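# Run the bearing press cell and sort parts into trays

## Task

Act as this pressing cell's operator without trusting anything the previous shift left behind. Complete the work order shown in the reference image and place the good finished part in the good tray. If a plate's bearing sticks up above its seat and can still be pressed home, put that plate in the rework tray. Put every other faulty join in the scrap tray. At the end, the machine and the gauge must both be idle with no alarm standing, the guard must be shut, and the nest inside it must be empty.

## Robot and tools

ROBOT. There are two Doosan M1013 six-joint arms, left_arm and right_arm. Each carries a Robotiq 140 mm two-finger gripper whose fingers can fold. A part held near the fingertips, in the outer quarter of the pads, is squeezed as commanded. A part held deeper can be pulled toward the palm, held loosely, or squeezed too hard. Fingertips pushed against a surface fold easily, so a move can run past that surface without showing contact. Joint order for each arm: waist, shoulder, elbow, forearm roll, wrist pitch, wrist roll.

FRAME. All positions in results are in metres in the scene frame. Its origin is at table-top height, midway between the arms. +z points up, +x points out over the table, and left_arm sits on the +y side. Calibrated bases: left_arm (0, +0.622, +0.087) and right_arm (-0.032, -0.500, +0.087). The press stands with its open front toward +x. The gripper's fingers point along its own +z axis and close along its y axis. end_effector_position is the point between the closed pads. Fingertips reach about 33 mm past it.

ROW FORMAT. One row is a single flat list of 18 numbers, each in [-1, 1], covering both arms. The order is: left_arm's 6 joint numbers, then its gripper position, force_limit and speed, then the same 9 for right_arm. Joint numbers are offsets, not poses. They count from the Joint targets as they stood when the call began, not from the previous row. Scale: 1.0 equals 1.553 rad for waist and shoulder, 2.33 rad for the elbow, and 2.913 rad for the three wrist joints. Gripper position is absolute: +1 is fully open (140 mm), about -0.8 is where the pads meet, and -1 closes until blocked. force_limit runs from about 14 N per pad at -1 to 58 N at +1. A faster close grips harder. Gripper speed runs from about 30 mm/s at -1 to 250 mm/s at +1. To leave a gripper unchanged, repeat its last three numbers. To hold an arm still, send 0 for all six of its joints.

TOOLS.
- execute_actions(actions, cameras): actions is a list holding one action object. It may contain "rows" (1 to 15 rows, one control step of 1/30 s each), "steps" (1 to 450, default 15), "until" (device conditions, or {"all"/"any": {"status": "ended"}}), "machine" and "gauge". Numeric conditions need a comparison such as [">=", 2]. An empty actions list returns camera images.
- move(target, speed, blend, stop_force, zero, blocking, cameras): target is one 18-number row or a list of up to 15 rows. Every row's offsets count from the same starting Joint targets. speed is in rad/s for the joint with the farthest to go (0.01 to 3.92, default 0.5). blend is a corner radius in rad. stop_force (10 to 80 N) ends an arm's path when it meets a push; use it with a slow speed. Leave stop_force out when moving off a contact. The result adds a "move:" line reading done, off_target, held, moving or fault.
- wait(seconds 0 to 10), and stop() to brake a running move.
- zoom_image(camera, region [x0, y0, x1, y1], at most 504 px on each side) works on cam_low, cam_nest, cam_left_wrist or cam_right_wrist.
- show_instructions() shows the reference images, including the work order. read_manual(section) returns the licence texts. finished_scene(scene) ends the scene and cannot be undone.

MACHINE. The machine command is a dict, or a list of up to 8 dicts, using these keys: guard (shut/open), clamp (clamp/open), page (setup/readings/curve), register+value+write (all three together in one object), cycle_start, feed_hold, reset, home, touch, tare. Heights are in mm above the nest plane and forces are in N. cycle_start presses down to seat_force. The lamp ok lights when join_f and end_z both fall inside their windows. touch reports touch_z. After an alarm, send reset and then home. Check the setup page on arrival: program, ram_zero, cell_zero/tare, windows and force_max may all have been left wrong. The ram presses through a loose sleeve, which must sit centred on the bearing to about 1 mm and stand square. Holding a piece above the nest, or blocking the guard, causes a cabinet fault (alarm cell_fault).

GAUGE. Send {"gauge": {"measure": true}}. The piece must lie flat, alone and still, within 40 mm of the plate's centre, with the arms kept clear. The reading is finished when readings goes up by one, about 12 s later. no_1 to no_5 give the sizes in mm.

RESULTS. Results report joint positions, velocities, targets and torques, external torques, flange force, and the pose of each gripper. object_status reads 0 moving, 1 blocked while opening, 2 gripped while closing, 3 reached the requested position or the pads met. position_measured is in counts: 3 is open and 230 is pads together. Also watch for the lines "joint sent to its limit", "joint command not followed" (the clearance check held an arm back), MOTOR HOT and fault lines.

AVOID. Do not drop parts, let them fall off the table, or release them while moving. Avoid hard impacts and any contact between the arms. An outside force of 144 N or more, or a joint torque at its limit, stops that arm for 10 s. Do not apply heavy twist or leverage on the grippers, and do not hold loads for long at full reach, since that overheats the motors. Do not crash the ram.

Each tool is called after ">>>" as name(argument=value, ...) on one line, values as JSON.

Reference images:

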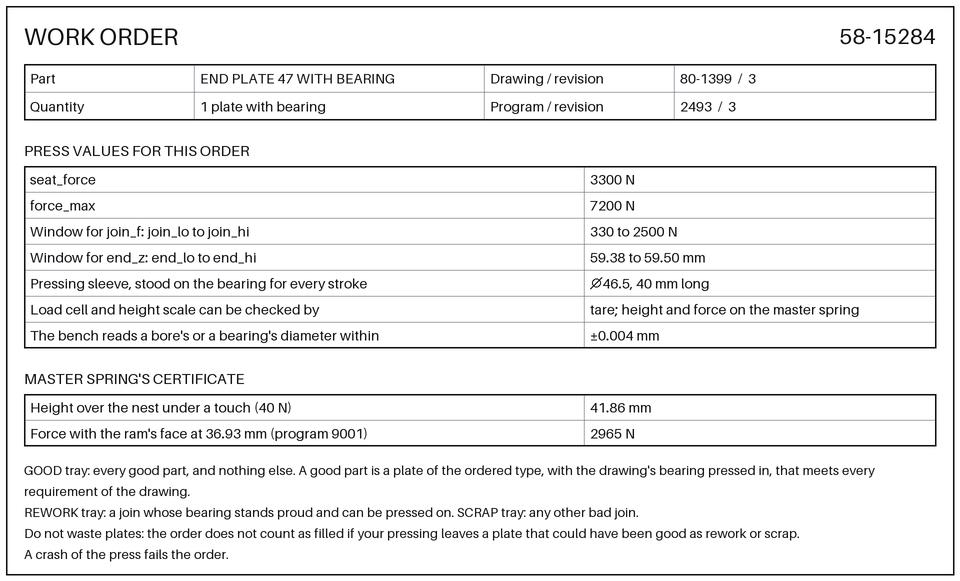

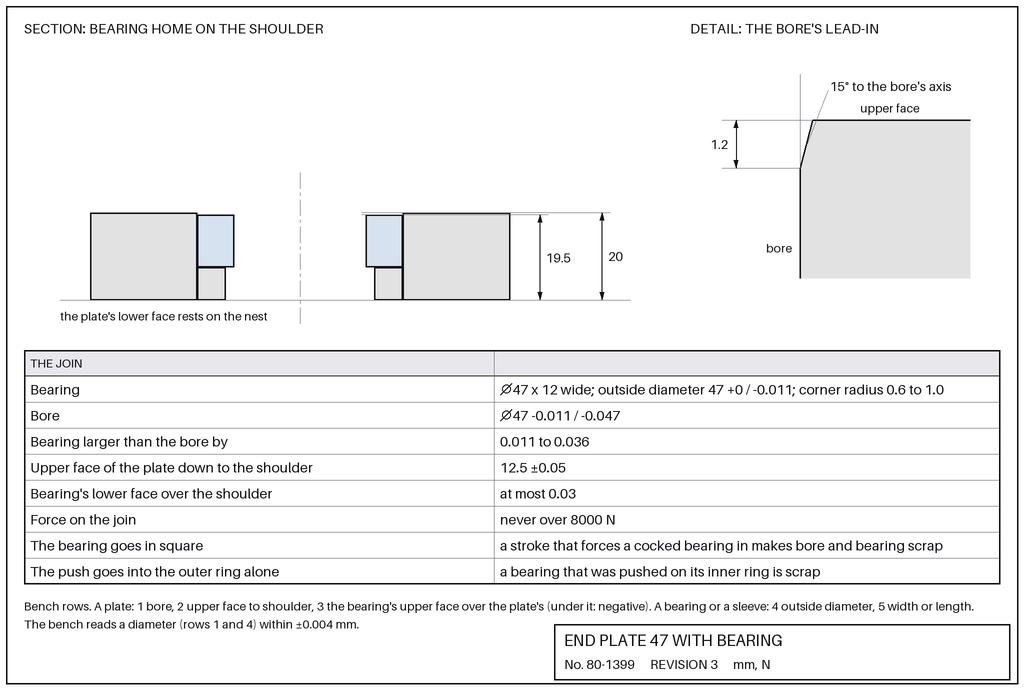

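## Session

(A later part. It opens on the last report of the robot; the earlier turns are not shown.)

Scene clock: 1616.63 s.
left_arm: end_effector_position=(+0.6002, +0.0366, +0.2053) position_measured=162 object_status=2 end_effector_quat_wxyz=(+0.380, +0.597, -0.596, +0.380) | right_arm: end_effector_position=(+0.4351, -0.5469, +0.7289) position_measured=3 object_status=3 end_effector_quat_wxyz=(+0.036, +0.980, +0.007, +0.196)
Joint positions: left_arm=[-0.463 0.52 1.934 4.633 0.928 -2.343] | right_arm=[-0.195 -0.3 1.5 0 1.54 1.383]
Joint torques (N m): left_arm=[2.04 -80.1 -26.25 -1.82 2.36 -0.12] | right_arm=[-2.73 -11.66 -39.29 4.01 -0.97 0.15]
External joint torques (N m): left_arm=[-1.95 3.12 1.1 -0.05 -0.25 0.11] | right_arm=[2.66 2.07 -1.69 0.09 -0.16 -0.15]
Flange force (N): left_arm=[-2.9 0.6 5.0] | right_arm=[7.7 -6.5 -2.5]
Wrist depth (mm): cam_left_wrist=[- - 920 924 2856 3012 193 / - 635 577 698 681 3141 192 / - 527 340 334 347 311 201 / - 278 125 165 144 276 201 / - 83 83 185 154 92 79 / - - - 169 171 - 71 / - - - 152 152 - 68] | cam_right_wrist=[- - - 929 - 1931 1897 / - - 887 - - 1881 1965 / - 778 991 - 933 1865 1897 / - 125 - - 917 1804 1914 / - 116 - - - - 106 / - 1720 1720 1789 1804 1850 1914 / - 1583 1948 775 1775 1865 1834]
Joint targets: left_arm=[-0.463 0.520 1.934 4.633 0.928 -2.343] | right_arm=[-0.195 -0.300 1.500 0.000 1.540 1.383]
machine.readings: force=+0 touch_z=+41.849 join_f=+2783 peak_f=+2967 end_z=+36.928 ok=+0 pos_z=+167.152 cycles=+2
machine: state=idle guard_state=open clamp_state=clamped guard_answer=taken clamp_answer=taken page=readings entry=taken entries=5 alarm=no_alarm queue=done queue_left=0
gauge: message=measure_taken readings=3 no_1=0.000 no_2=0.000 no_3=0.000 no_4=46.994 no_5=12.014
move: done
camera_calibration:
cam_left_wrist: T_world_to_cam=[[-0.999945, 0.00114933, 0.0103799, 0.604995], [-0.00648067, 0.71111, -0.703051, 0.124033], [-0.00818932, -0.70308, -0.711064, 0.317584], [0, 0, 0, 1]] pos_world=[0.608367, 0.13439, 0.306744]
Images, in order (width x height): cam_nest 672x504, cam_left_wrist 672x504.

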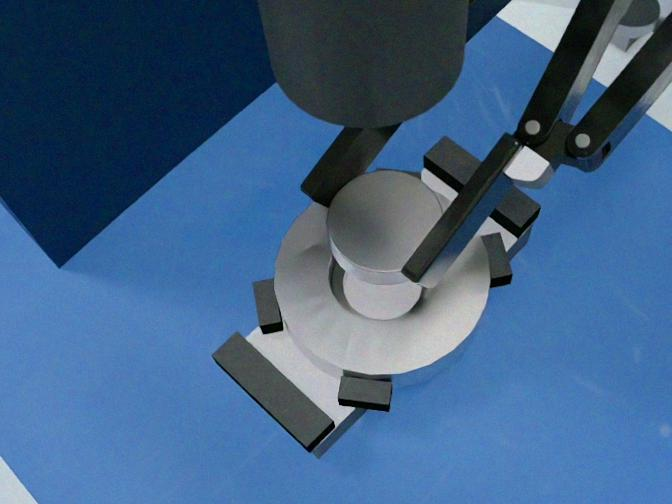

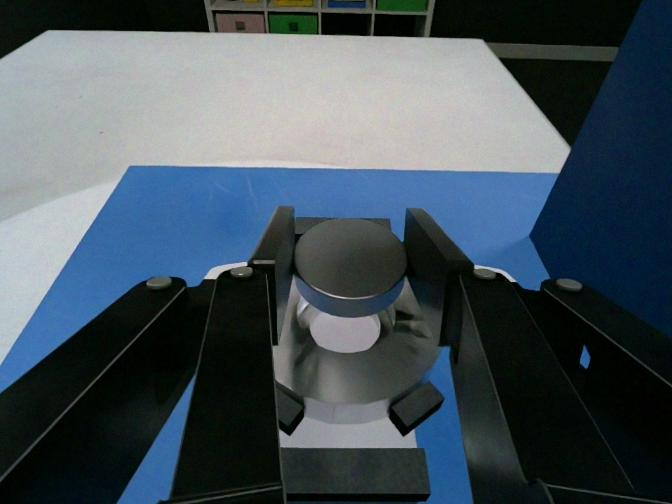

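>>> move(target=[0, 0.0239, 0.0030, -0.0112, 0.0017, 0.0186, -1, 0.2, -1, 0, 0, 0, 0, 0, 0, 1, 1, 1], speed=0.06, cameras=["cam_left_wrist", "cam_nest"])

>>> zoom_image(camera="cam_nest", region=[260, 150, 512, 402])

Scene clock: 1640.90 s.
left_arm: end_effector_position=(+0.6003, +0.0363, +0.1784) position_measured=162 object_status=2 end_effector_quat_wxyz=(+0.380, +0.596, -0.596, +0.380) | right_arm: end_effector_position=(+0.4351, -0.5469, +0.7289) position_measured=3 object_status=3 end_effector_quat_wxyz=(+0.036, +0.980, +0.007, +0.196)
Joint positions: left_arm=[-0.463 0.557 1.941 4.6 0.933 -2.289] | right_arm=[-0.195 -0.3 1.5 0 1.54 1.383]
Joint torques (N m): left_arm=[2.37 -81.73 -24.61 -2.07 2.34 -0.2] | right_arm=[-2.89 -11.97 -39.41 3.95 -0.96 0.14]
External joint torques (N m): left_arm=[-2.35 3.1 1.22 0.23 -0.12 0.2] | right_arm=[2.82 2.48 -1.45 0.13 -0.17 -0.14]
Flange force (N): left_arm=[-2.9 1.0 4.9] | right_arm=[8.0 -7.0 -2.1]
Wrist depth (mm): cam_left_wrist=[- 894 - 2893 3141 4397 186 / 577 - - 586 - - 193 / 479 293 294 299 301 303 202 / - 248 124 165 145 248 201 / - 83 83 153 149 91 79 / - - - 150 149 - 71 / - - - 133 130 - 68] | cam_right_wrist=[902 - - 937 906 1865 2019 / - 880 - - - 1931 1914 / 749 898 913 - - 1881 1897 / - 124 - - - 1834 1897 / - 125 873 - - 1804 106 / - 1706 1667 - 1965 1834 1897 / - 1747 1693 925 1720 1819 -]
Joint targets: left_arm=[-0.463 0.557 1.941 4.600 0.933 -2.289] | right_arm=[-0.195 -0.300 1.500 0.000 1.540 1.383]
machine.readings: force=+0 touch_z=+41.849 join_f=+2783 peak_f=+2967 end_z=+36.928 ok=+0 pos_z=+167.152 cycles=+2
machine: state=idle guard_state=open clamp_state=clamped guard_answer=taken clamp_answer=taken page=readings entry=taken entries=5 alarm=no_alarm queue=done queue_left=0
gauge: message=measure_taken readings=3 no_1=0.000 no_2=0.000 no_3=0.000 no_4=46.994 no_5=12.014
move: done
camera_calibration:
cam_left_wrist: T_world_to_cam=[[-0.999938, 0.00143958, 0.0110851, 0.605234], [-0.00677378, 0.710817, -0.703344, 0.105495], [-0.008892, -0.703375, -0.710763, 0.298629], [0, 0, 0, 1]] pos_world=[0.608566, 0.134189, 0.279745]
Images, in order (width x height): cam_nest 672x504, cam_left_wrist 672x504.

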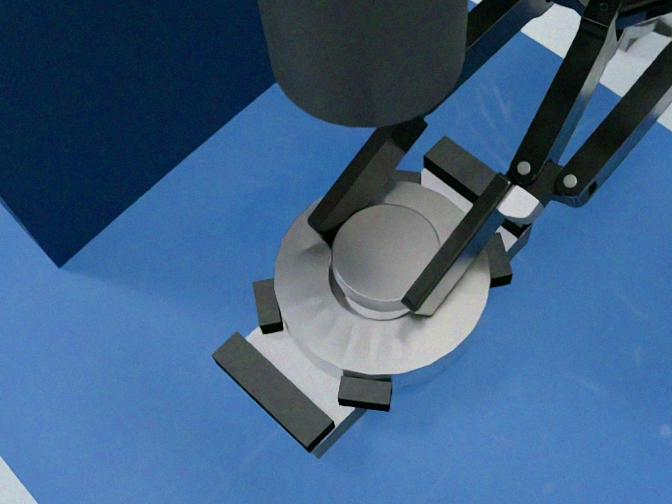

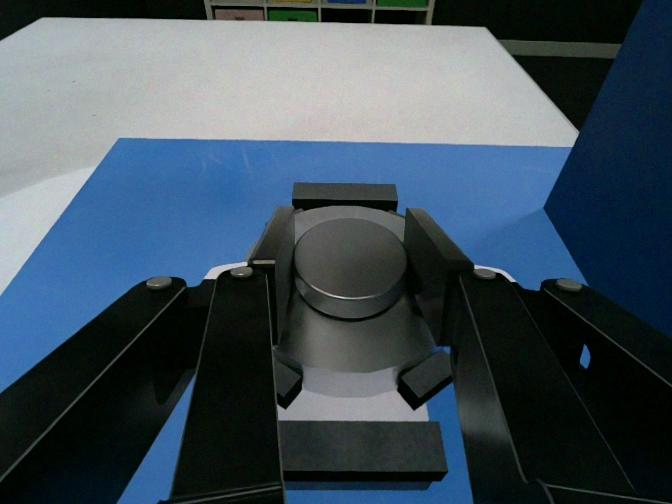

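Scaled by 2.000 from the camera's 672x504 image, which has a finer 960x720 frame.

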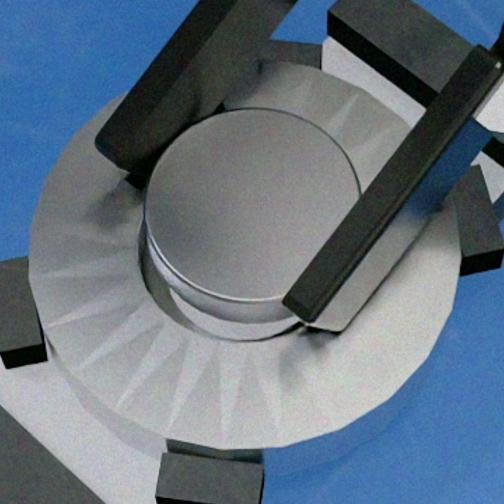

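>>> move(target=[-0.0024, 0.0013, -0.0017, -0.0006, -0.0008, -0.0007, -1, 0.2, -1, 0, 0, 0, 0, 0, 0, 1, 1, 1], speed=0.03, cameras=["cam_nest"])

>>> zoom_image(camera="cam_nest", region=[310, 180, 466, 336])

Scene clock: 1664.70 s.
left_arm: end_effector_position=(+0.6009, +0.0332, +0.1784) position_measured=162 object_status=2 end_effector_quat_wxyz=(+0.380, +0.596, -0.596, +0.380) | right_arm: end_effector_position=(+0.4351, -0.5469, +0.7289) position_measured=3 object_status=3 end_effector_quat_wxyz=(+0.036, +0.980, +0.007, +0.196)
Joint positions: left_arm=[-0.467 0.559 1.937 4.598 0.93 -2.291] | right_arm=[-0.195 -0.3 1.5 0 1.54 1.383]
Joint torques (N m): left_arm=[2.09 -80.59 -24.83 -2.03 2.27 -0.07] | right_arm=[-2.5 -11.65 -39.24 4 -0.99 0.14]
External joint torques (N m): left_arm=[-1.94 1.74 1.32 0.18 -0.05 0.06] | right_arm=[2.45 2.14 -1.67 0.1 -0.15 -0.14]
Flange force (N): left_arm=[-1.5 2.1 3.0] | right_arm=[7.7 -5.9 -2.5]
Wrist depth (mm): cam_left_wrist=[- - - 2557 - 3436 185 / 593 568 567 601 625 - 194 / 467 306 294 297 301 300 202 / - 248 124 165 144 249 201 / - 83 83 153 149 92 79 / - - - 149 149 - 71 / - - - 130 130 - 68] | cam_right_wrist=[- 902 913 906 - 2001 1983 / - 877 - 921 949 1865 1897 / 751 - - - 921 1865 2019 / - 125 - 902 925 1897 130 / - 124 - 891 - 1761 106 / - 1680 1761 - 1789 1850 1761 / - 1643 772 759 1761 1897 1775]
Joint targets: left_arm=[-0.467 0.559 1.937 4.598 0.930 -2.291] | right_arm=[-0.195 -0.300 1.500 0.000 1.540 1.383]
machine.readings: force=+0 touch_z=+41.849 join_f=+2783 peak_f=+2967 end_z=+36.928 ok=+0 pos_z=+167.152 cycles=+2
machine: state=idle guard_state=open clamp_state=clamped guard_answer=taken clamp_answer=taken page=readings entry=taken entries=5 alarm=no_alarm queue=done queue_left=0
gauge: message=measure_taken readings=3 no_1=0.000 no_2=0.000 no_3=0.000 no_4=46.994 no_5=12.014
move: done
Images, in order (width x height): cam_nest 672x504.

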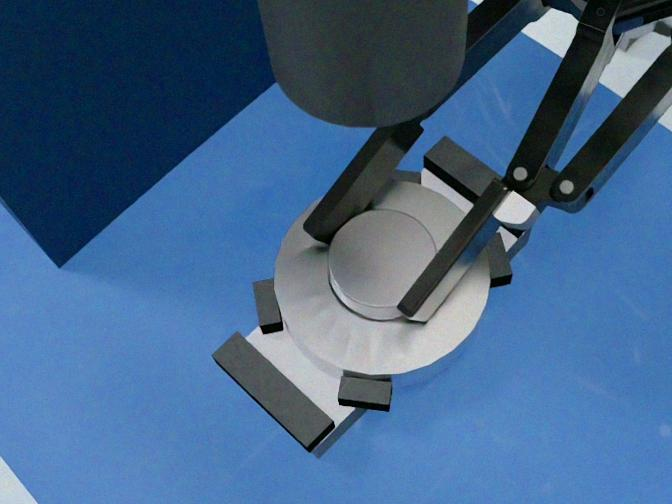

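Scaled by 3.231 from the camera's 672x504 image, which has a finer 960x720 frame.

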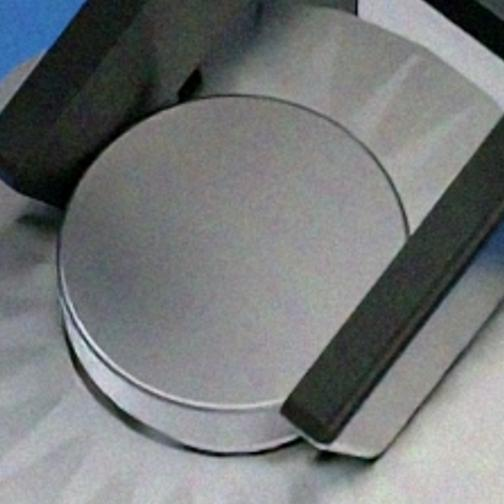

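>>> move(target=[0, 0.0071, 0.0008, -0.0033, 0.0005, 0.0054, -1, 0.2, -1, 0, 0, 0, 0, 0, 0, 1, 1, 1], speed=0.01, stop_force=12, cameras=["cam_nest"])

>>> zoom_image(camera="cam_nest", region=[310, 180, 466, 336])

Scene clock: 1682.33 s.
left_arm: end_effector_position=(+0.6010, +0.0331, +0.1748) position_measured=162 object_status=2 end_effector_quat_wxyz=(+0.380, +0.596, -0.596, +0.380) | right_arm: end_effector_position=(+0.4351, -0.5469, +0.7289) position_measured=3 object_status=3 end_effector_quat_wxyz=(+0.036, +0.980, +0.007, +0.196)
Joint positions: left_arm=[-0.467 0.565 1.938 4.594 0.931 -2.283] | right_arm=[-0.195 -0.3 1.5 0 1.54 1.383]
Joint torques (N m): left_arm=[-1.99 -69.21 -20.35 -0.3 -0.59 -0.29] | right_arm=[-2.62 -11.95 -39.4 3.96 -0.93 0.16]
External joint torques (N m): left_arm=[2.07 -9.85 -3 -1.55 2.82 0.29] | right_arm=[2.59 2.38 -1.54 0.14 -0.21 -0.16]
Flange force (N): left_arm=[7.9 3.6 -10.0] | right_arm=[7.9 -6.3 -2.2]
Wrist depth (mm): cam_left_wrist=[- - 982 1047 846 - 185 / 588 - 611 - - 577 194 / 490 286 289 225 296 299 203 / 240 242 124 165 144 243 201 / - 82 83 151 145 92 79 / - - - 146 146 - 71 / - - - 126 - - 68] | cam_right_wrist=[- 1005 909 - - 1819 1931 / 729 - 917 937 1897 1897 2001 / 797 - 929 856 - 1850 1931 / 744 125 - - - 1881 - / - 125 873 - 937 1865 106 / - 1680 1850 1706 1761 1834 1865 / - 1706 1693 783 1518 1850 1834]
Joint targets: left_arm=[-0.467 0.565 1.938 4.594 0.931 -2.284] | right_arm=[-0.195 -0.300 1.500 0.000 1.540 1.383]
machine.readings: force=+0 touch_z=+41.849 join_f=+2783 peak_f=+2967 end_z=+36.928 ok=+0 pos_z=+167.152 cycles=+2
machine: state=idle guard_state=open clamp_state=clamped guard_answer=taken clamp_answer=taken page=readings entry=taken entries=5 alarm=no_alarm queue=done queue_left=0
gauge: message=measure_taken readings=3 no_1=0.000 no_2=0.000 no_3=0.000 no_4=46.994 no_5=12.014
move: contact (left_arm)
Images, in order (width x height): cam_nest 672x504.

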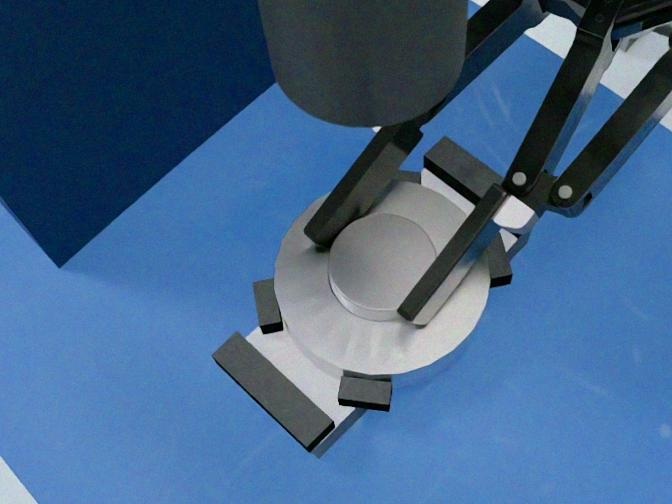

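Scaled by 3.231 from the camera's 672x504 image, which has a finer 960x720 frame.

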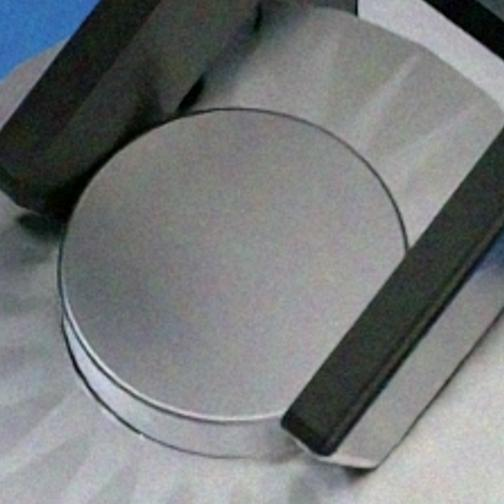

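>>> execute_actions(actions=[{"rows": [[0,0,0,0,0,0,0.0,0.2,-1,0,0,0,0,0,0,1,1,1]], "steps": 45}], cameras=["cam_nest", "cam_left_wrist"])

>>> zoom_image(camera="cam_nest", region=[310, 180, 466, 336])

Scene clock: 1711.87 s.
left_arm: end_effector_position=(+0.6009, +0.0331, +0.1747) position_measured=129 object_status=3 end_effector_quat_wxyz=(+0.380, +0.596, -0.596, +0.380) | right_arm: end_effector_position=(+0.4351, -0.5469, +0.7289) position_measured=3 object_status=3 end_effector_quat_wxyz=(+0.036, +0.980, +0.007, +0.196)
Joint positions: left_arm=[-0.467 0.565 1.938 4.594 0.931 -2.284] | right_arm=[-0.195 -0.3 1.5 0 1.54 1.383]
Joint torques (N m): left_arm=[1.98 -80.84 -24.01 -1.86 2.08 -0.03] | right_arm=[-2.46 -11.56 -39.33 3.96 -0.93 0.07]
External joint torques (N m): left_arm=[-1.92 1.62 0.6 0.01 0.15 0.03] | right_arm=[2.43 1.95 -1.64 0.15 -0.21 -0.07]
Flange force (N): left_arm=[-1.1 1.0 3.4] | right_arm=[7.3 -6.0 -2.4]
Wrist depth (mm): cam_left_wrist=[- - - 2177 849 3546 198 / 630 - - - 582 - 194 / - 287 278 291 293 296 202 / - 243 140 168 164 243 201 / - 89 150 152 149 85 82 / - - 147 146 149 - - / - - 126 126 127 - -] | cam_right_wrist=[- 884 - 925 - 1931 2116 / - 719 913 917 - 1948 1948 / 710 884 909 880 - 1819 - / - 146 - - 867 1850 1983 / - 115 - - - 1931 106 / - 1720 1693 1834 1789 1819 1775 / - 1667 1583 800 1761 1804 -]
Joint targets: left_arm=[-0.467 0.565 1.938 4.594 0.931 -2.284] | right_arm=[-0.195 -0.300 1.500 0.000 1.540 1.383]
machine.readings: force=+0 touch_z=+41.849 join_f=+2783 peak_f=+2967 end_z=+36.928 ok=+0 pos_z=+167.152 cycles=+2
machine: state=idle guard_state=open clamp_state=clamped guard_answer=taken clamp_answer=taken page=readings entry=taken entries=5 alarm=no_alarm queue=done queue_left=0
gauge: message=measure_taken readings=3 no_1=0.000 no_2=0.000 no_3=0.000 no_4=46.994 no_5=12.014
camera_calibration:
cam_left_wrist: T_world_to_cam=[[-0.999937, 0.00151595, 0.0111552, 0.605849], [-0.00677202, 0.710569, -0.703595, 0.105273], [-0.00899318, -0.703626, -0.710513, 0.293779], [0, 0, 0, 1]] pos_world=[0.609166, 0.130989, 0.276045]
Images, in order (width x height): cam_nest 672x504, cam_left_wrist 672x504.

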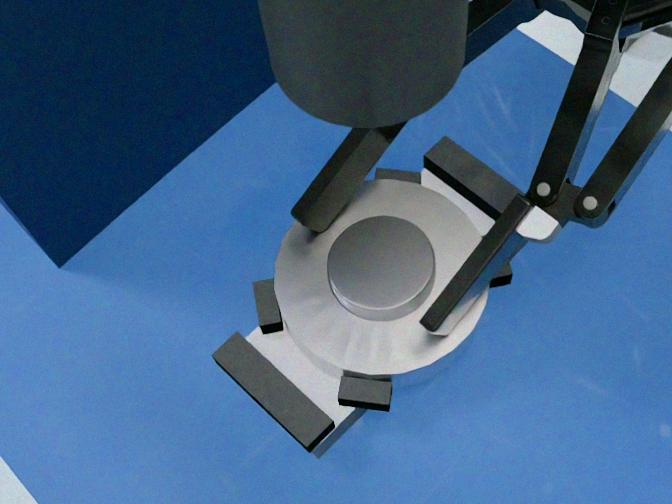

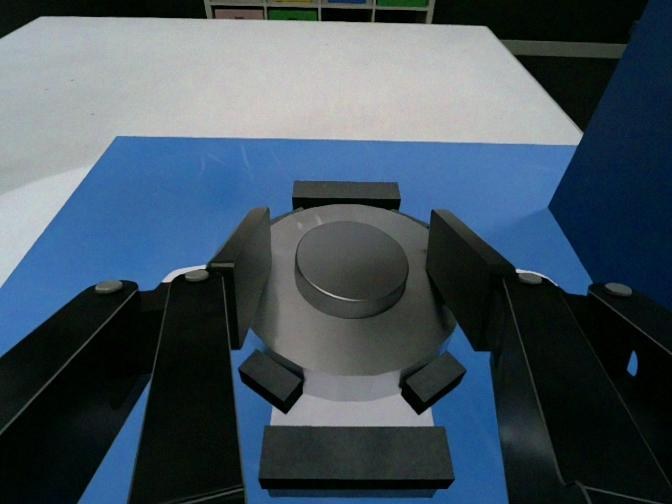

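Scaled by 3.231 from the camera's 672x504 image, which has a finer 960x720 frame.

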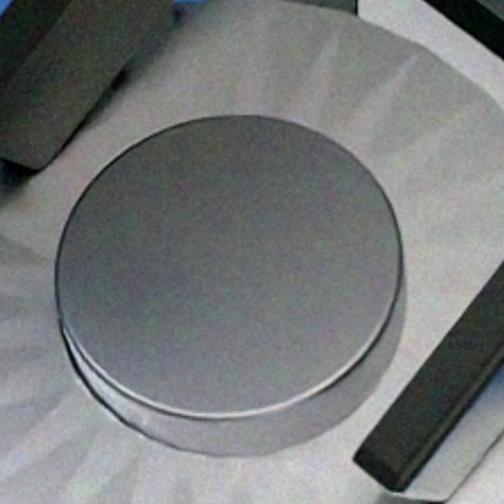

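>>> move(target=[-0.0002, -0.0003, 0.0004, 0.0, 0.0, 0.0, 0.0, 0.2, -1, 0, 0, 0, 0, 0, 0, 1, 1, 1], speed=0.02)

>>> execute_actions(actions=[{"rows": [[0,0,0,0,0,0,-1,-0.5,-1,0,0,0,0,0,0,1,1,1]], "steps": 60}], cameras=["cam_nest", "cam_left_wrist"])

>>> zoom_image(camera="cam_nest", region=[310, 180, 466, 336])

Scene clock: 1733.97 s.
left_arm: end_effector_position=(+0.6004, +0.0332, +0.1747) position_measured=129 object_status=3 end_effector_quat_wxyz=(+0.380, +0.596, -0.596, +0.380) | right_arm: end_effector_position=(+0.4351, -0.5469, +0.7289) position_measured=3 object_status=3 end_effector_quat_wxyz=(+0.036, +0.980, +0.007, +0.196)
Joint positions: left_arm=[-0.467 0.564 1.939 4.594 0.931 -2.284] | right_arm=[-0.195 -0.3 1.5 0 1.54 1.383]
Joint torques (N m): left_arm=[2.93 -80.81 -24.2 -1.81 2.02 -0.19] | right_arm=[-2.51 -11.83 -39.26 3.99 -0.93 0.11]
External joint torques (N m): left_arm=[-2.91 1.9 0.94 -0.04 0.21 0.19] | right_arm=[2.47 2.28 -1.66 0.11 -0.2 -0.11]
Flange force (N): left_arm=[-1.5 2.3 4.7] | right_arm=[7.9 -6.0 -2.4]
Wrist depth (mm): cam_left_wrist=[814 - 873 - 2649 2783 193 / 585 - - 683 - 531 193 / 440 289 289 292 294 296 202 / 242 241 140 165 165 242 201 / - 89 149 152 149 85 82 / - - 145 146 149 - - / - - 126 126 127 - -] | cam_right_wrist=[- 945 884 - 929 1931 1881 / 809 978 925 - - 1834 2019 / 736 - - - 949 2057 1914 / 770 146 917 - 778 - 1965 / - 125 945 - 909 1865 106 / - 1850 1720 1747 1834 1850 1897 / - 1819 1607 1643 1834 1630 1819]
Joint targets: left_arm=[-0.467 0.564 1.939 4.594 0.931 -2.284] | right_arm=[-0.195 -0.300 1.500 0.000 1.540 1.383]
machine.readings: force=+0 touch_z=+41.849 join_f=+2783 peak_f=+2967 end_z=+36.928 ok=+0 pos_z=+167.152 cycles=+2
machine: state=idle guard_state=open clamp_state=clamped guard_answer=taken clamp_answer=taken page=readings entry=taken entries=5 alarm=no_alarm queue=done queue_left=0
gauge: message=measure_taken readings=3 no_1=0.000 no_2=0.000 no_3=0.000 no_4=46.994 no_5=12.014
move: done

Scene clock: 1736.17 s.
left_arm: end_effector_position=(+0.6003, +0.0332, +0.1747) position_measured=160 object_status=2 end_effector_quat_wxyz=(+0.380, +0.596, -0.596, +0.380) | right_arm: end_effector_position=(+0.4351, -0.5469, +0.7289) position_measured=3 object_status=3 end_effector_quat_wxyz=(+0.036, +0.980, +0.007, +0.196)
Joint positions: left_arm=[-0.467 0.564 1.939 4.594 0.931 -2.284] | right_arm=[-0.195 -0.3 1.5 0 1.54 1.383]
Joint torques (N m): left_arm=[-3.68 -66.76 -18.1 0.44 -0.41 -0.47] | right_arm=[-2.31 -11.69 -39.33 3.98 -0.97 0.15]
External joint torques (N m): left_arm=[3.69 -12.23 -5.13 -2.28 2.64 0.46] | right_arm=[2.3 2.08 -1.63 0.12 -0.16 -0.14]
Flange force (N): left_arm=[10.0 1.9 -11.7] | right_arm=[7.4 -5.5 -2.4]
Wrist depth (mm): cam_left_wrist=[- - 791 2339 - 3097 186 / 552 - - - - - 193 / 476 284 290 292 295 298 202 / - 242 124 166 158 245 202 / - 83 98 152 149 91 79 / - - - 146 147 - 71 / - - - 126 - - 68] | cam_right_wrist=[- 880 921 - 917 1983 2096 / 780 913 937 - - 1881 1948 / 778 - - - 933 1914 1965 / - 125 891 - 1005 1865 1914 / - 125 847 - 921 1865 106 / - 1720 1747 - 1761 1747 1834 / - 1693 770 746 1789 1850 1789]
Joint targets: left_arm=[-0.467 0.564 1.939 4.594 0.931 -2.284] | right_arm=[-0.195 -0.300 1.500 0.000 1.540 1.383]
machine.readings: force=+0 touch_z=+41.849 join_f=+2783 peak_f=+2967 end_z=+36.928 ok=+0 pos_z=+167.152 cycles=+2
machine: state=idle guard_state=open clamp_state=clamped guard_answer=taken clamp_answer=taken page=readings entry=taken entries=5 alarm=no_alarm queue=done queue_left=0
gauge: message=measure_taken readings=3 no_1=0.000 no_2=0.000 no_3=0.000 no_4=46.994 no_5=12.014
camera_calibration:
cam_left_wrist: T_world_to_cam=[[-0.999933, 0.00179621, 0.0114368, 0.605232], [-0.00676895, 0.71072, -0.703442, 0.105205], [-0.00939186, -0.703473, -0.71066, 0.294038], [0, 0, 0, 1]] pos_world=[0.608665, 0.130989, 0.276045]
Images, in order (width x height): cam_nest 672x504, cam_left_wrist 672x504.

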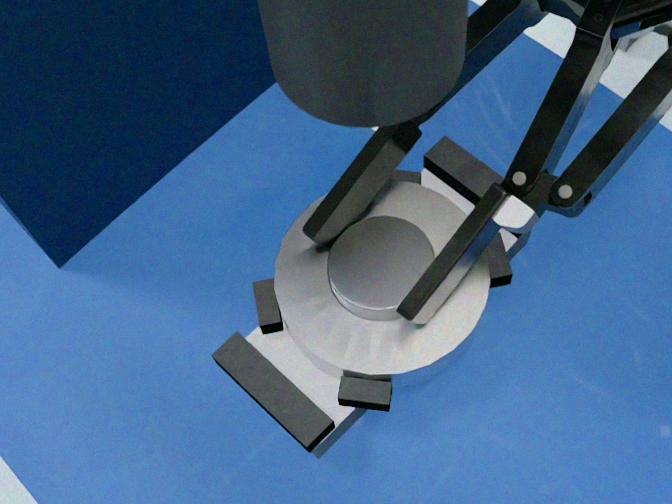

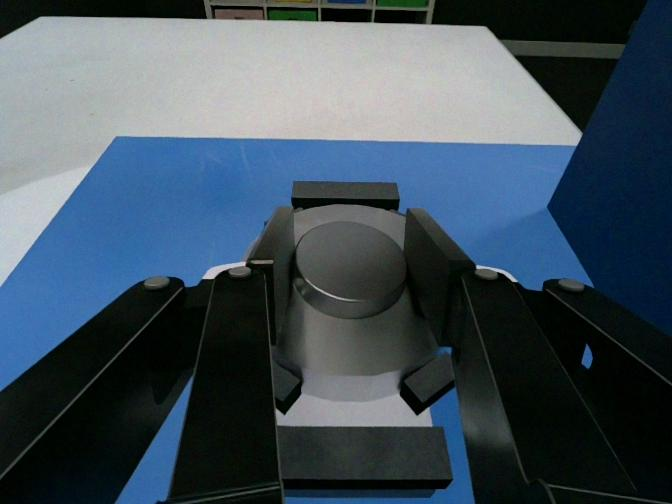

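Scaled by 3.231 from the camera's 672x504 image, which has a finer 960x720 frame.

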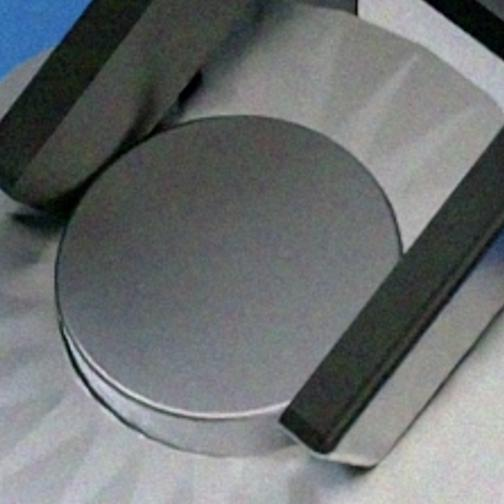

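>>> zoom_image(camera="cam_left_wrist", region=[250, 180, 450, 340])

Scaled by 2.520 from the camera's 672x504 image, which has a finer 960x720 frame.

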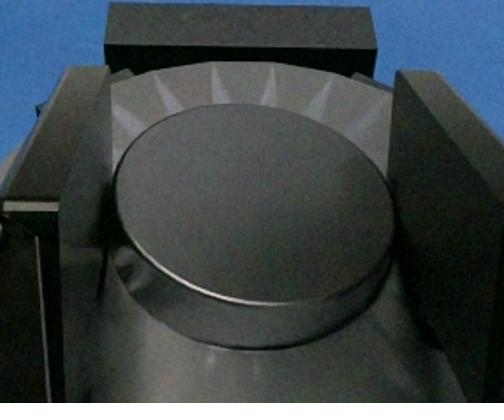

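>>> execute_actions(actions=[{"rows": [[0,0,0,0,0,0,-0.98,0.4,-1,0,0,0,0,0,0,1,1,1]], "steps": 45}], cameras=["cam_left_wrist"])

>>> zoom_image(camera="cam_left_wrist", region=[250, 180, 450, 340])

Scene clock: 1761.70 s.
left_arm: end_effector_position=(+0.6003, +0.0332, +0.1747) position_measured=162 object_status=2 end_effector_quat_wxyz=(+0.380, +0.596, -0.596, +0.380) | right_arm: end_effector_position=(+0.4351, -0.5469, +0.7289) position_measured=3 object_status=3 end_effector_quat_wxyz=(+0.036, +0.980, +0.007, +0.196)
Joint positions: left_arm=[-0.467 0.564 1.939 4.594 0.931 -2.284] | right_arm=[-0.195 -0.3 1.5 0 1.54 1.383]
Joint torques (N m): left_arm=[-9.6 -61.57 -20.12 -0.11 -1.56 -0.39] | right_arm=[-2.86 -12 -39.31 4.02 -0.95 0.1]
External joint torques (N m): left_arm=[9.71 -17.37 -3.14 -1.73 3.78 0.39] | right_arm=[2.85 2.32 -1.73 0.09 -0.19 -0.1]
Flange force (N): left_arm=[10.9 4.9 -26.8] | right_arm=[8.3 -7.2 -2.5]
Wrist depth (mm): cam_left_wrist=[748 - - 846 852 4397 185 / - 607 594 - 577 - 193 / 398 274 289 293 295 287 202 / 240 243 124 165 145 244 201 / - 83 83 152 145 91 79 / - - - 146 146 - 71 / - - - 127 - - 68] | cam_right_wrist=[- - 1043 - 970 1983 1931 / - - - - 1024 1931 1931 / 744 - - - - 1834 1865 / - - 891 - - 1850 1948 / - 116 - 895 895 1804 106 / - 1680 1761 2137 1804 1761 1865 / - 1693 1706 1680 1747 1761 1804]
Joint targets: left_arm=[-0.467 0.564 1.939 4.594 0.931 -2.284] | right_arm=[-0.195 -0.300 1.500 0.000 1.540 1.383]
machine.readings: force=+0 touch_z=+41.849 join_f=+2783 peak_f=+2967 end_z=+36.928 ok=+0 pos_z=+167.152 cycles=+2
machine: state=idle guard_state=open clamp_state=clamped guard_answer=taken clamp_answer=taken page=readings entry=taken entries=5 alarm=no_alarm queue=done queue_left=0
gauge: message=measure_taken readings=3 no_1=0.000 no_2=0.000 no_3=0.000 no_4=46.994 no_5=12.014
camera_calibration:
cam_left_wrist: T_world_to_cam=[[-0.999933, 0.00179621, 0.0114368, 0.605232], [-0.00676895, 0.71072, -0.703442, 0.105205], [-0.00939186, -0.703473, -0.71066, 0.294038], [0, 0, 0, 1]] pos_world=[0.608665, 0.130989, 0.276045]
Images, in order (width x height): cam_left_wrist 672x504.

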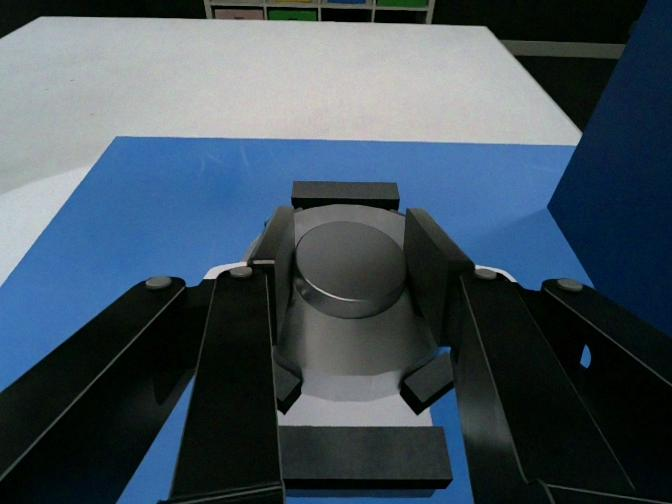

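Scaled by 2.520 from the camera's 672x504 image, which has a finer 960x720 frame.

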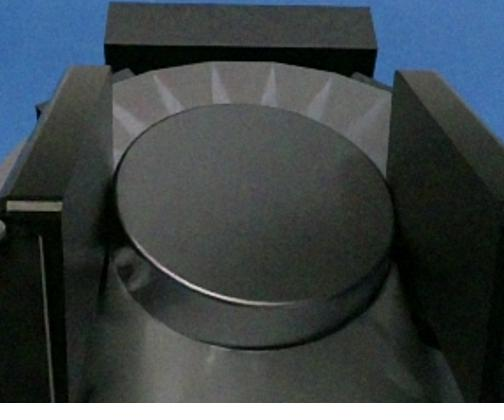

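>>> move(target=[0, -0.0071, -0.0008, 0.0033, -0.0005, -0.0054, -0.98, 0.4, -1, 0, 0, 0, 0, 0, 0, 1, 1, 1], speed=0.01, cameras=["cam_left_wrist", "cam_nest"])

>>> zoom_image(camera="cam_left_wrist", region=[250, 180, 450, 340])

Scene clock: 1769.23 s.
left_arm: end_effector_position=(+0.6003, +0.0332, +0.1826) position_measured=162 object_status=2 end_effector_quat_wxyz=(+0.380, +0.596, -0.596, +0.380) | right_arm: end_effector_position=(+0.4351, -0.5469, +0.7289) position_measured=3 object_status=3 end_effector_quat_wxyz=(+0.036, +0.980, +0.007, +0.196)
Joint positions: left_arm=[-0.468 0.553 1.937 4.603 0.93 -2.299] | right_arm=[-0.195 -0.3 1.5 0 1.54 1.383]
Joint torques (N m): left_arm=[2.03 -80.97 -25.31 -2.09 2.21 0.12] | right_arm=[-2.7 -11.72 -39.34 3.96 -0.94 0.09]
External joint torques (N m): left_arm=[-1.89 2.51 1.59 0.24 -0.01 -0.12] | right_arm=[2.65 2.12 -1.65 0.14 -0.2 -0.09]
Flange force (N): left_arm=[-2.1 1.5 3.3] | right_arm=[7.7 -6.6 -2.4]
Wrist depth (mm): cam_left_wrist=[- - 2932 3054 - 2499 185 / - - - - 645 771 193 / 449 301 305 306 308 300 194 / 252 254 140 164 145 251 202 / - 83 83 158 154 91 79 / - - - 151 151 - 71 / - - - 134 131 - 68] | cam_right_wrist=[870 898 925 - 1448 1948 1965 / - 925 - - 945 1914 1897 / 710 843 - - - 1850 2019 / - 126 - 884 - 1819 1965 / - 125 - - 937 1965 106 / - 1761 1819 1733 1775 1706 1789 / - 1761 1789 1550 1761 1789 1850]
Joint targets: left_arm=[-0.467 0.553 1.937 4.603 0.930 -2.299] | right_arm=[-0.195 -0.300 1.500 0.000 1.540 1.383]
machine.readings: force=+0 touch_z=+41.849 join_f=+2783 peak_f=+2967 end_z=+36.928 ok=+0 pos_z=+167.152 cycles=+2
machine: state=idle guard_state=open clamp_state=clamped guard_answer=taken clamp_answer=taken page=readings entry=taken entries=5 alarm=no_alarm queue=done queue_left=0
gauge: message=measure_taken readings=3 no_1=0.000 no_2=0.000 no_3=0.000 no_4=46.994 no_5=12.014
move: done
camera_calibration:
cam_left_wrist: T_world_to_cam=[[-0.999934, 0.00193697, 0.0112948, 0.605064], [-0.00656904, 0.710718, -0.703446, 0.110641], [-0.00938994, -0.703474, -0.710659, 0.29965], [0, 0, 0, 1]] pos_world=[0.608565, 0.130989, 0.283945]
Images, in order (width x height): cam_nest 672x504, cam_left_wrist 672x504.

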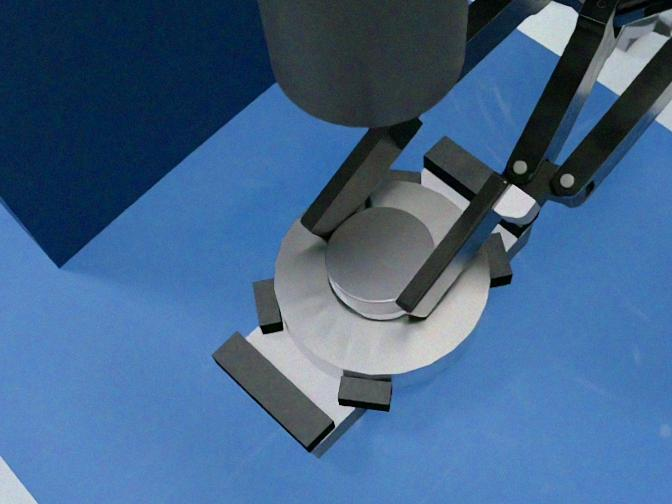

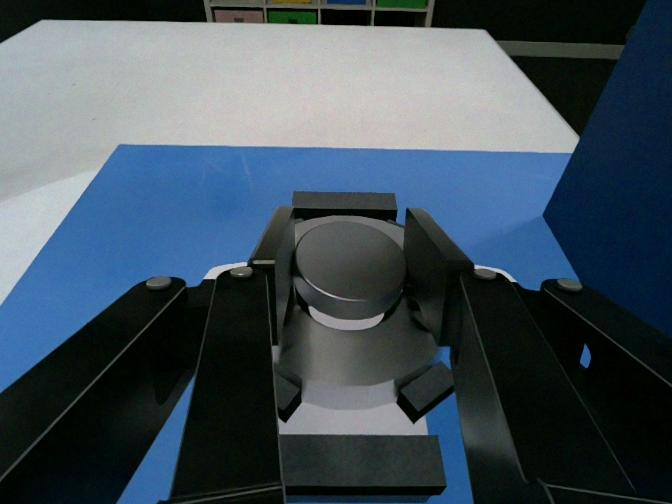

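Scaled by 2.520 from the camera's 672x504 image, which has a finer 960x720 frame.

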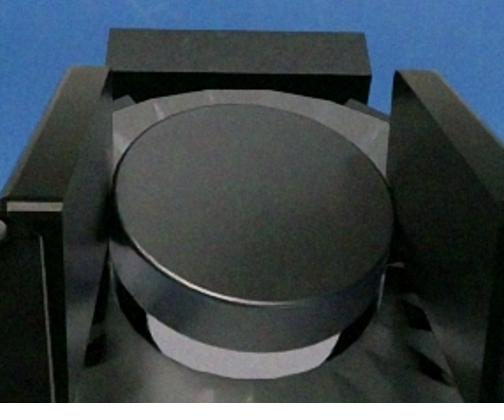

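>>> move(target=[[0.0025, -0.0209, -0.0015, 0.0104, -0.0004, -0.0153, -0.98, 0.4, -1, 0, 0, 0, 0, 0, 0, 1, 1, 1], [0.2152, -0.0977, 0.0439, 0.0984, 0.0721, -0.0164, -0.98, 0.4, -1, 0, 0, 0, 0, 0, 0, 1, 1, 1], [0.1659, -0.0482, 0.1978, -0.2831, -0.0057, 0.1906, -0.98, 0.4, -1, 0, 0, 0, 0, 0, 0, 1, 1, 1]], speed=[0.06, 0.2, 0.35], blend=[0.01, 0.05, 0], cameras=["cam_left_wrist", "cam_nest"])

>>> zoom_image(camera="cam_nest", region=[260, 150, 512, 402])

Scene clock: 1798.80 s.
left_arm: end_effector_position=(+0.6407, +0.3391, +0.1105) position_measured=162 object_status=2 end_effector_quat_wxyz=(+0.206, +0.779, -0.323, +0.496) | right_arm: end_effector_position=(+0.4351, -0.5469, +0.7289) position_measured=3 object_status=3 end_effector_quat_wxyz=(+0.036, +0.980, +0.007, +0.196)
Joint positions: left_arm=[-0.21 0.478 2.398 3.779 0.913 -1.744] | right_arm=[-0.195 -0.3 1.5 0 1.54 1.383]
Joint torques (N m): left_arm=[1.51 -61.15 -12.33 -1.18 3.12 -0.16] | right_arm=[-2.53 -11.85 -39.3 3.98 -0.94 0.17]
External joint torques (N m): left_arm=[-1.49 1.89 1.07 -0.14 -0.2 0.16] | right_arm=[2.46 2.31 -1.63 0.12 -0.19 -0.16]
Flange force (N): left_arm=[-3.4 3.9 3.1] | right_arm=[7.9 -5.9 -2.4]
Wrist depth (mm): cam_left_wrist=[- - - 634 306 338 343 / 448 345 469 477 266 - 242 / 330 345 - 362 302 229 200 / 283 286 113 164 144 253 217 / - 83 - 213 143 91 79 / - - - 208 215 - 71 / - - - 187 - - 68] | cam_right_wrist=[- 856 - - 996 1819 2057 / - - - - - 2223 1965 / 751 - - - 991 1897 1914 / - - - - - 1865 2001 / - 116 - - 921 1804 106 / - 1693 1775 1693 1761 1881 1834 / - 1680 1607 1789 1789 1775 1775]
Joint targets: left_arm=[-0.210 0.478 2.398 3.779 0.913 -1.744] | right_arm=[-0.195 -0.300 1.500 0.000 1.540 1.383]
machine.readings: force=+0 touch_z=+41.849 join_f=+2783 peak_f=+2967 end_z=+36.928 ok=+0 pos_z=+167.152 cycles=+2
machine: state=idle guard_state=open clamp_state=clamped guard_answer=taken clamp_answer=taken page=readings entry=taken entries=5 alarm=no_alarm queue=done queue_left=0
gauge: message=measure_taken readings=3 no_1=0.000 no_2=0.000 no_3=0.000 no_4=46.994 no_5=12.014
move: done
camera_calibration:
cam_left_wrist: T_world_to_cam=[[-0.708734, -0.705393, 0.0108084, 0.699068], [-0.506901, 0.498526, -0.703224, 0.235221], [0.490661, -0.503877, -0.710887, 0.0759436], [0, 0, 0, 1]] pos_world=[0.577424, 0.41412, 0.211845]
Images, in order (width x height): cam_nest 672x504, cam_left_wrist 672x504.

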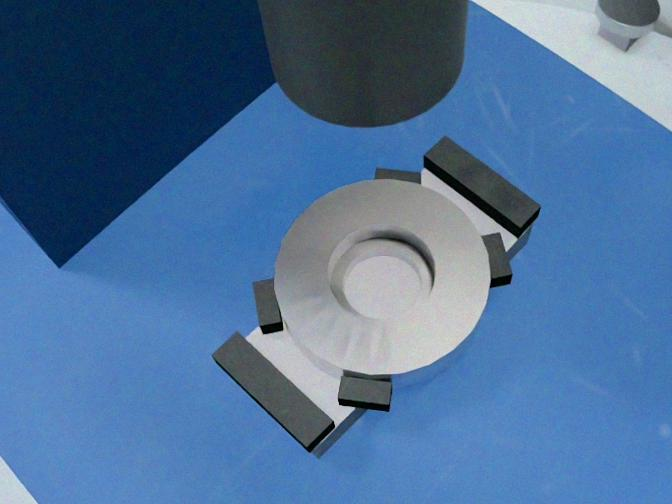

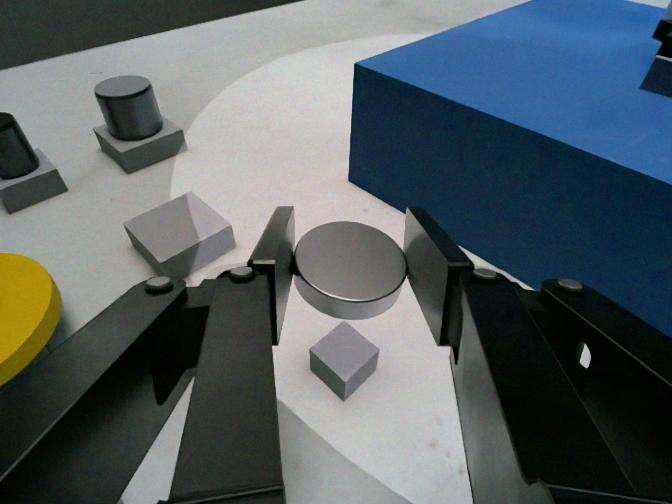

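Scaled by 2.000 from the camera's 672x504 image, which has a finer 960x720 frame.

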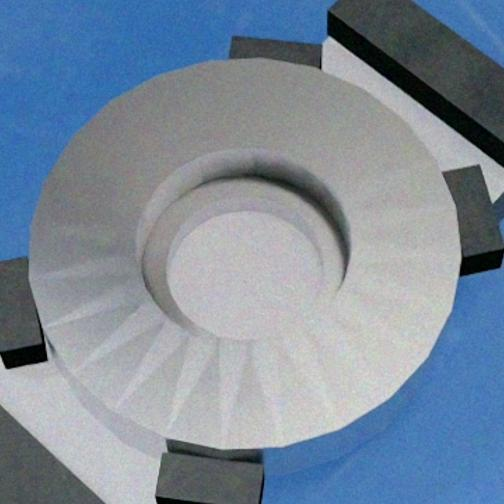

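>>> zoom_image(camera="cam_left_wrist", region=[250, 180, 450, 340])

>>> zoom_image(camera="cam_nest", region=[318, 212, 448, 342])

Scaled by 2.520 from the camera's 672x504 image, which has a finer 960x720 frame.

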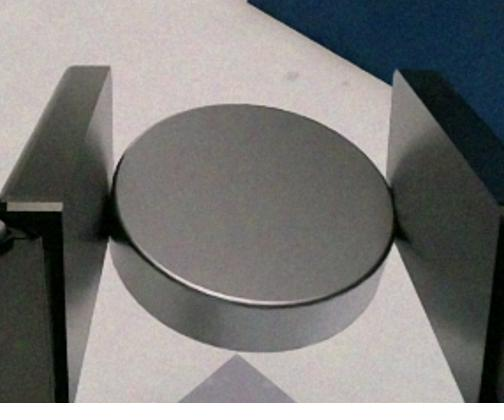

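Scaled by 3.877 from the camera's 672x504 image, which has a finer 960x720 frame.

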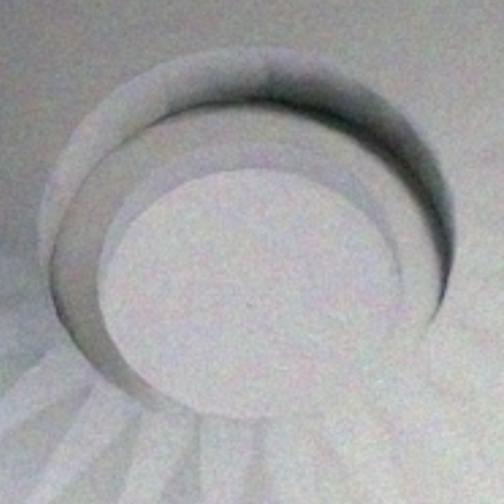

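>>> move(target=[0.0012, 0.0898, -0.0002, -0.0187, 0.0392, 0.0333, -0.98, 0.4, -1, 0, 0, 0, 0, 0, 0, 1, 1, 1], speed=0.022, stop_force=12)

>>> execute_actions(actions=[{"rows": [[0,0,0,0,0,0,0.1,0.4,-1,0,0,0,0,0,0,1,1,1]], "steps": 50}], cameras=["cam_left_wrist"])

Scene clock: 1828.43 s.
left_arm: end_effector_position=(+0.6396, +0.3402, +0.0591) position_measured=162 object_status=2 end_effector_quat_wxyz=(+0.206, +0.779, -0.323, +0.497) | right_arm: end_effector_position=(+0.4351, -0.5469, +0.7289) position_measured=3 object_status=3 end_effector_quat_wxyz=(+0.036, +0.980, +0.007, +0.196)
Joint positions: left_arm=[-0.208 0.598 2.397 3.732 1.011 -1.661] | right_arm=[-0.195 -0.3 1.5 0 1.54 1.383]
Joint torques (N m): left_arm=[2.69 -60.36 -4.06 -0.69 -0.1 0.06] | right_arm=[-2.7 -11.61 -39.33 4 -0.95 0.12]
External joint torques (N m): left_arm=[-2.72 -4.67 -2.39 -0.07 3.05 -0.06] | right_arm=[2.66 2.07 -1.59 0.1 -0.18 -0.12]
Flange force (N): left_arm=[5.6 5.6 -0.1] | right_arm=[7.5 -6.6 -2.3]
Wrist depth (mm): cam_left_wrist=[401 432 513 - 230 199 184 / 332 322 339 322 259 214 183 / 261 237 261 266 261 234 200 / 212 215 112 165 144 221 209 / - 83 - 174 155 91 79 / - - - 159 - - 71 / - - - 140 141 - 68] | cam_right_wrist=[- 891 - 949 - 1819 1965 / - 792 - 913 - 1914 2001 / 762 - - - - 1789 1914 / - 125 - - 925 146 1865 / - 116 880 - 843 1865 106 / - 1667 1706 1775 1834 1819 - / - 1693 937 762 1775 1720 -]
Joint targets: left_arm=[-0.208 0.598 2.397 3.732 1.011 -1.661] | right_arm=[-0.195 -0.300 1.500 0.000 1.540 1.383]
machine.readings: force=+0 touch_z=+41.849 join_f=+2783 peak_f=+2967 end_z=+36.928 ok=+0 pos_z=+167.152 cycles=+2
machine: state=idle guard_state=open clamp_state=clamped guard_answer=taken clamp_answer=taken page=readings entry=taken entries=5 alarm=no_alarm queue=done queue_left=0
gauge: message=measure_taken readings=3 no_1=0.000 no_2=0.000 no_3=0.000 no_4=46.994 no_5=12.014
move: contact (left_arm); left_arm: the shoulder is farthest, 0.020 rad from its target

Scene clock: 1830.30 s.
left_arm: end_effector_position=(+0.6395, +0.3402, +0.0592) position_measured=117 object_status=3 end_effector_quat_wxyz=(+0.206, +0.779, -0.323, +0.497) | right_arm: end_effector_position=(+0.4351, -0.5469, +0.7289) position_measured=3 object_status=3 end_effector_quat_wxyz=(+0.036, +0.980, +0.007, +0.196)
Joint positions: left_arm=[-0.208 0.598 2.397 3.732 1.011 -1.661] | right_arm=[-0.195 -0.3 1.5 0 1.54 1.383]
Joint torques (N m): left_arm=[1.66 -66.76 -6.77 -0.58 2.82 -0.12] | right_arm=[-2.56 -11.57 -39.2 3.95 -0.92 0.12]
External joint torques (N m): left_arm=[-1.64 1.67 0.33 -0.19 0.12 0.12] | right_arm=[2.52 2.04 -1.71 0.14 -0.21 -0.11]
Flange force (N): left_arm=[-3.2 3.9 3.6] | right_arm=[7.6 -6.2 -2.5]
Wrist depth (mm): cam_left_wrist=[401 432 446 452 234 202 187 / 329 315 338 321 267 212 184 / 260 - 248 266 257 233 200 / 220 214 152 168 159 221 212 / - 89 177 173 179 92 83 / - - 158 159 160 - - / - - 140 140 140 - -] | cam_right_wrist=[821 - - 974 - 1931 1948 / - - 917 921 - - 1948 / - - - 891 - 1881 1865 / - 125 - - - 1865 1914 / - 116 - - - 1850 106 / - 1706 1747 1881 1804 1761 - / - 1667 1680 764 1720 1850 -]
Joint targets: left_arm=[-0.208 0.598 2.397 3.732 1.011 -1.661] | right_arm=[-0.195 -0.300 1.500 0.000 1.540 1.383]
machine.readings: force=+0 touch_z=+41.849 join_f=+2783 peak_f=+2967 end_z=+36.928 ok=+0 pos_z=+167.152 cycles=+2
machine: state=idle guard_state=open clamp_state=clamped guard_answer=taken clamp_answer=taken page=readings entry=taken entries=5 alarm=no_alarm queue=done queue_left=0
gauge: message=measure_taken readings=3 no_1=0.000 no_2=0.000 no_3=0.000 no_4=46.994 no_5=12.014
camera_calibration:
cam_left_wrist: T_world_to_cam=[[-0.70835, -0.705776, 0.0109592, 0.699392], [-0.50688, 0.497801, -0.703752, 0.198244], [0.491236, -0.504058, -0.710361, 0.0402551], [0, 0, 0, 1]] pos_world=[0.576125, 0.415219, 0.160445]
Images, in order (width x height): cam_left_wrist 672x504.

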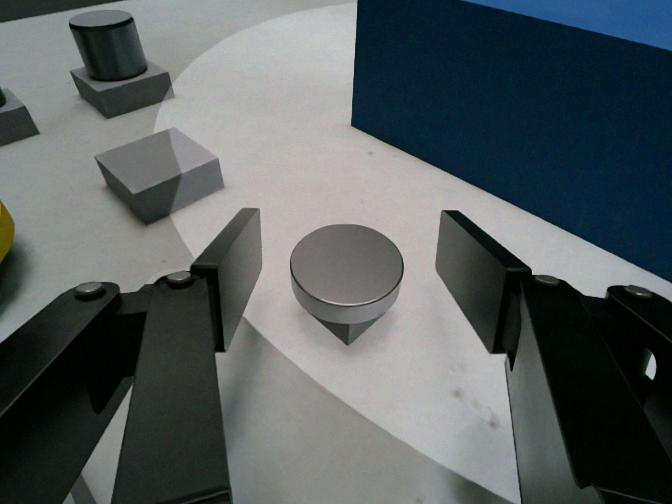

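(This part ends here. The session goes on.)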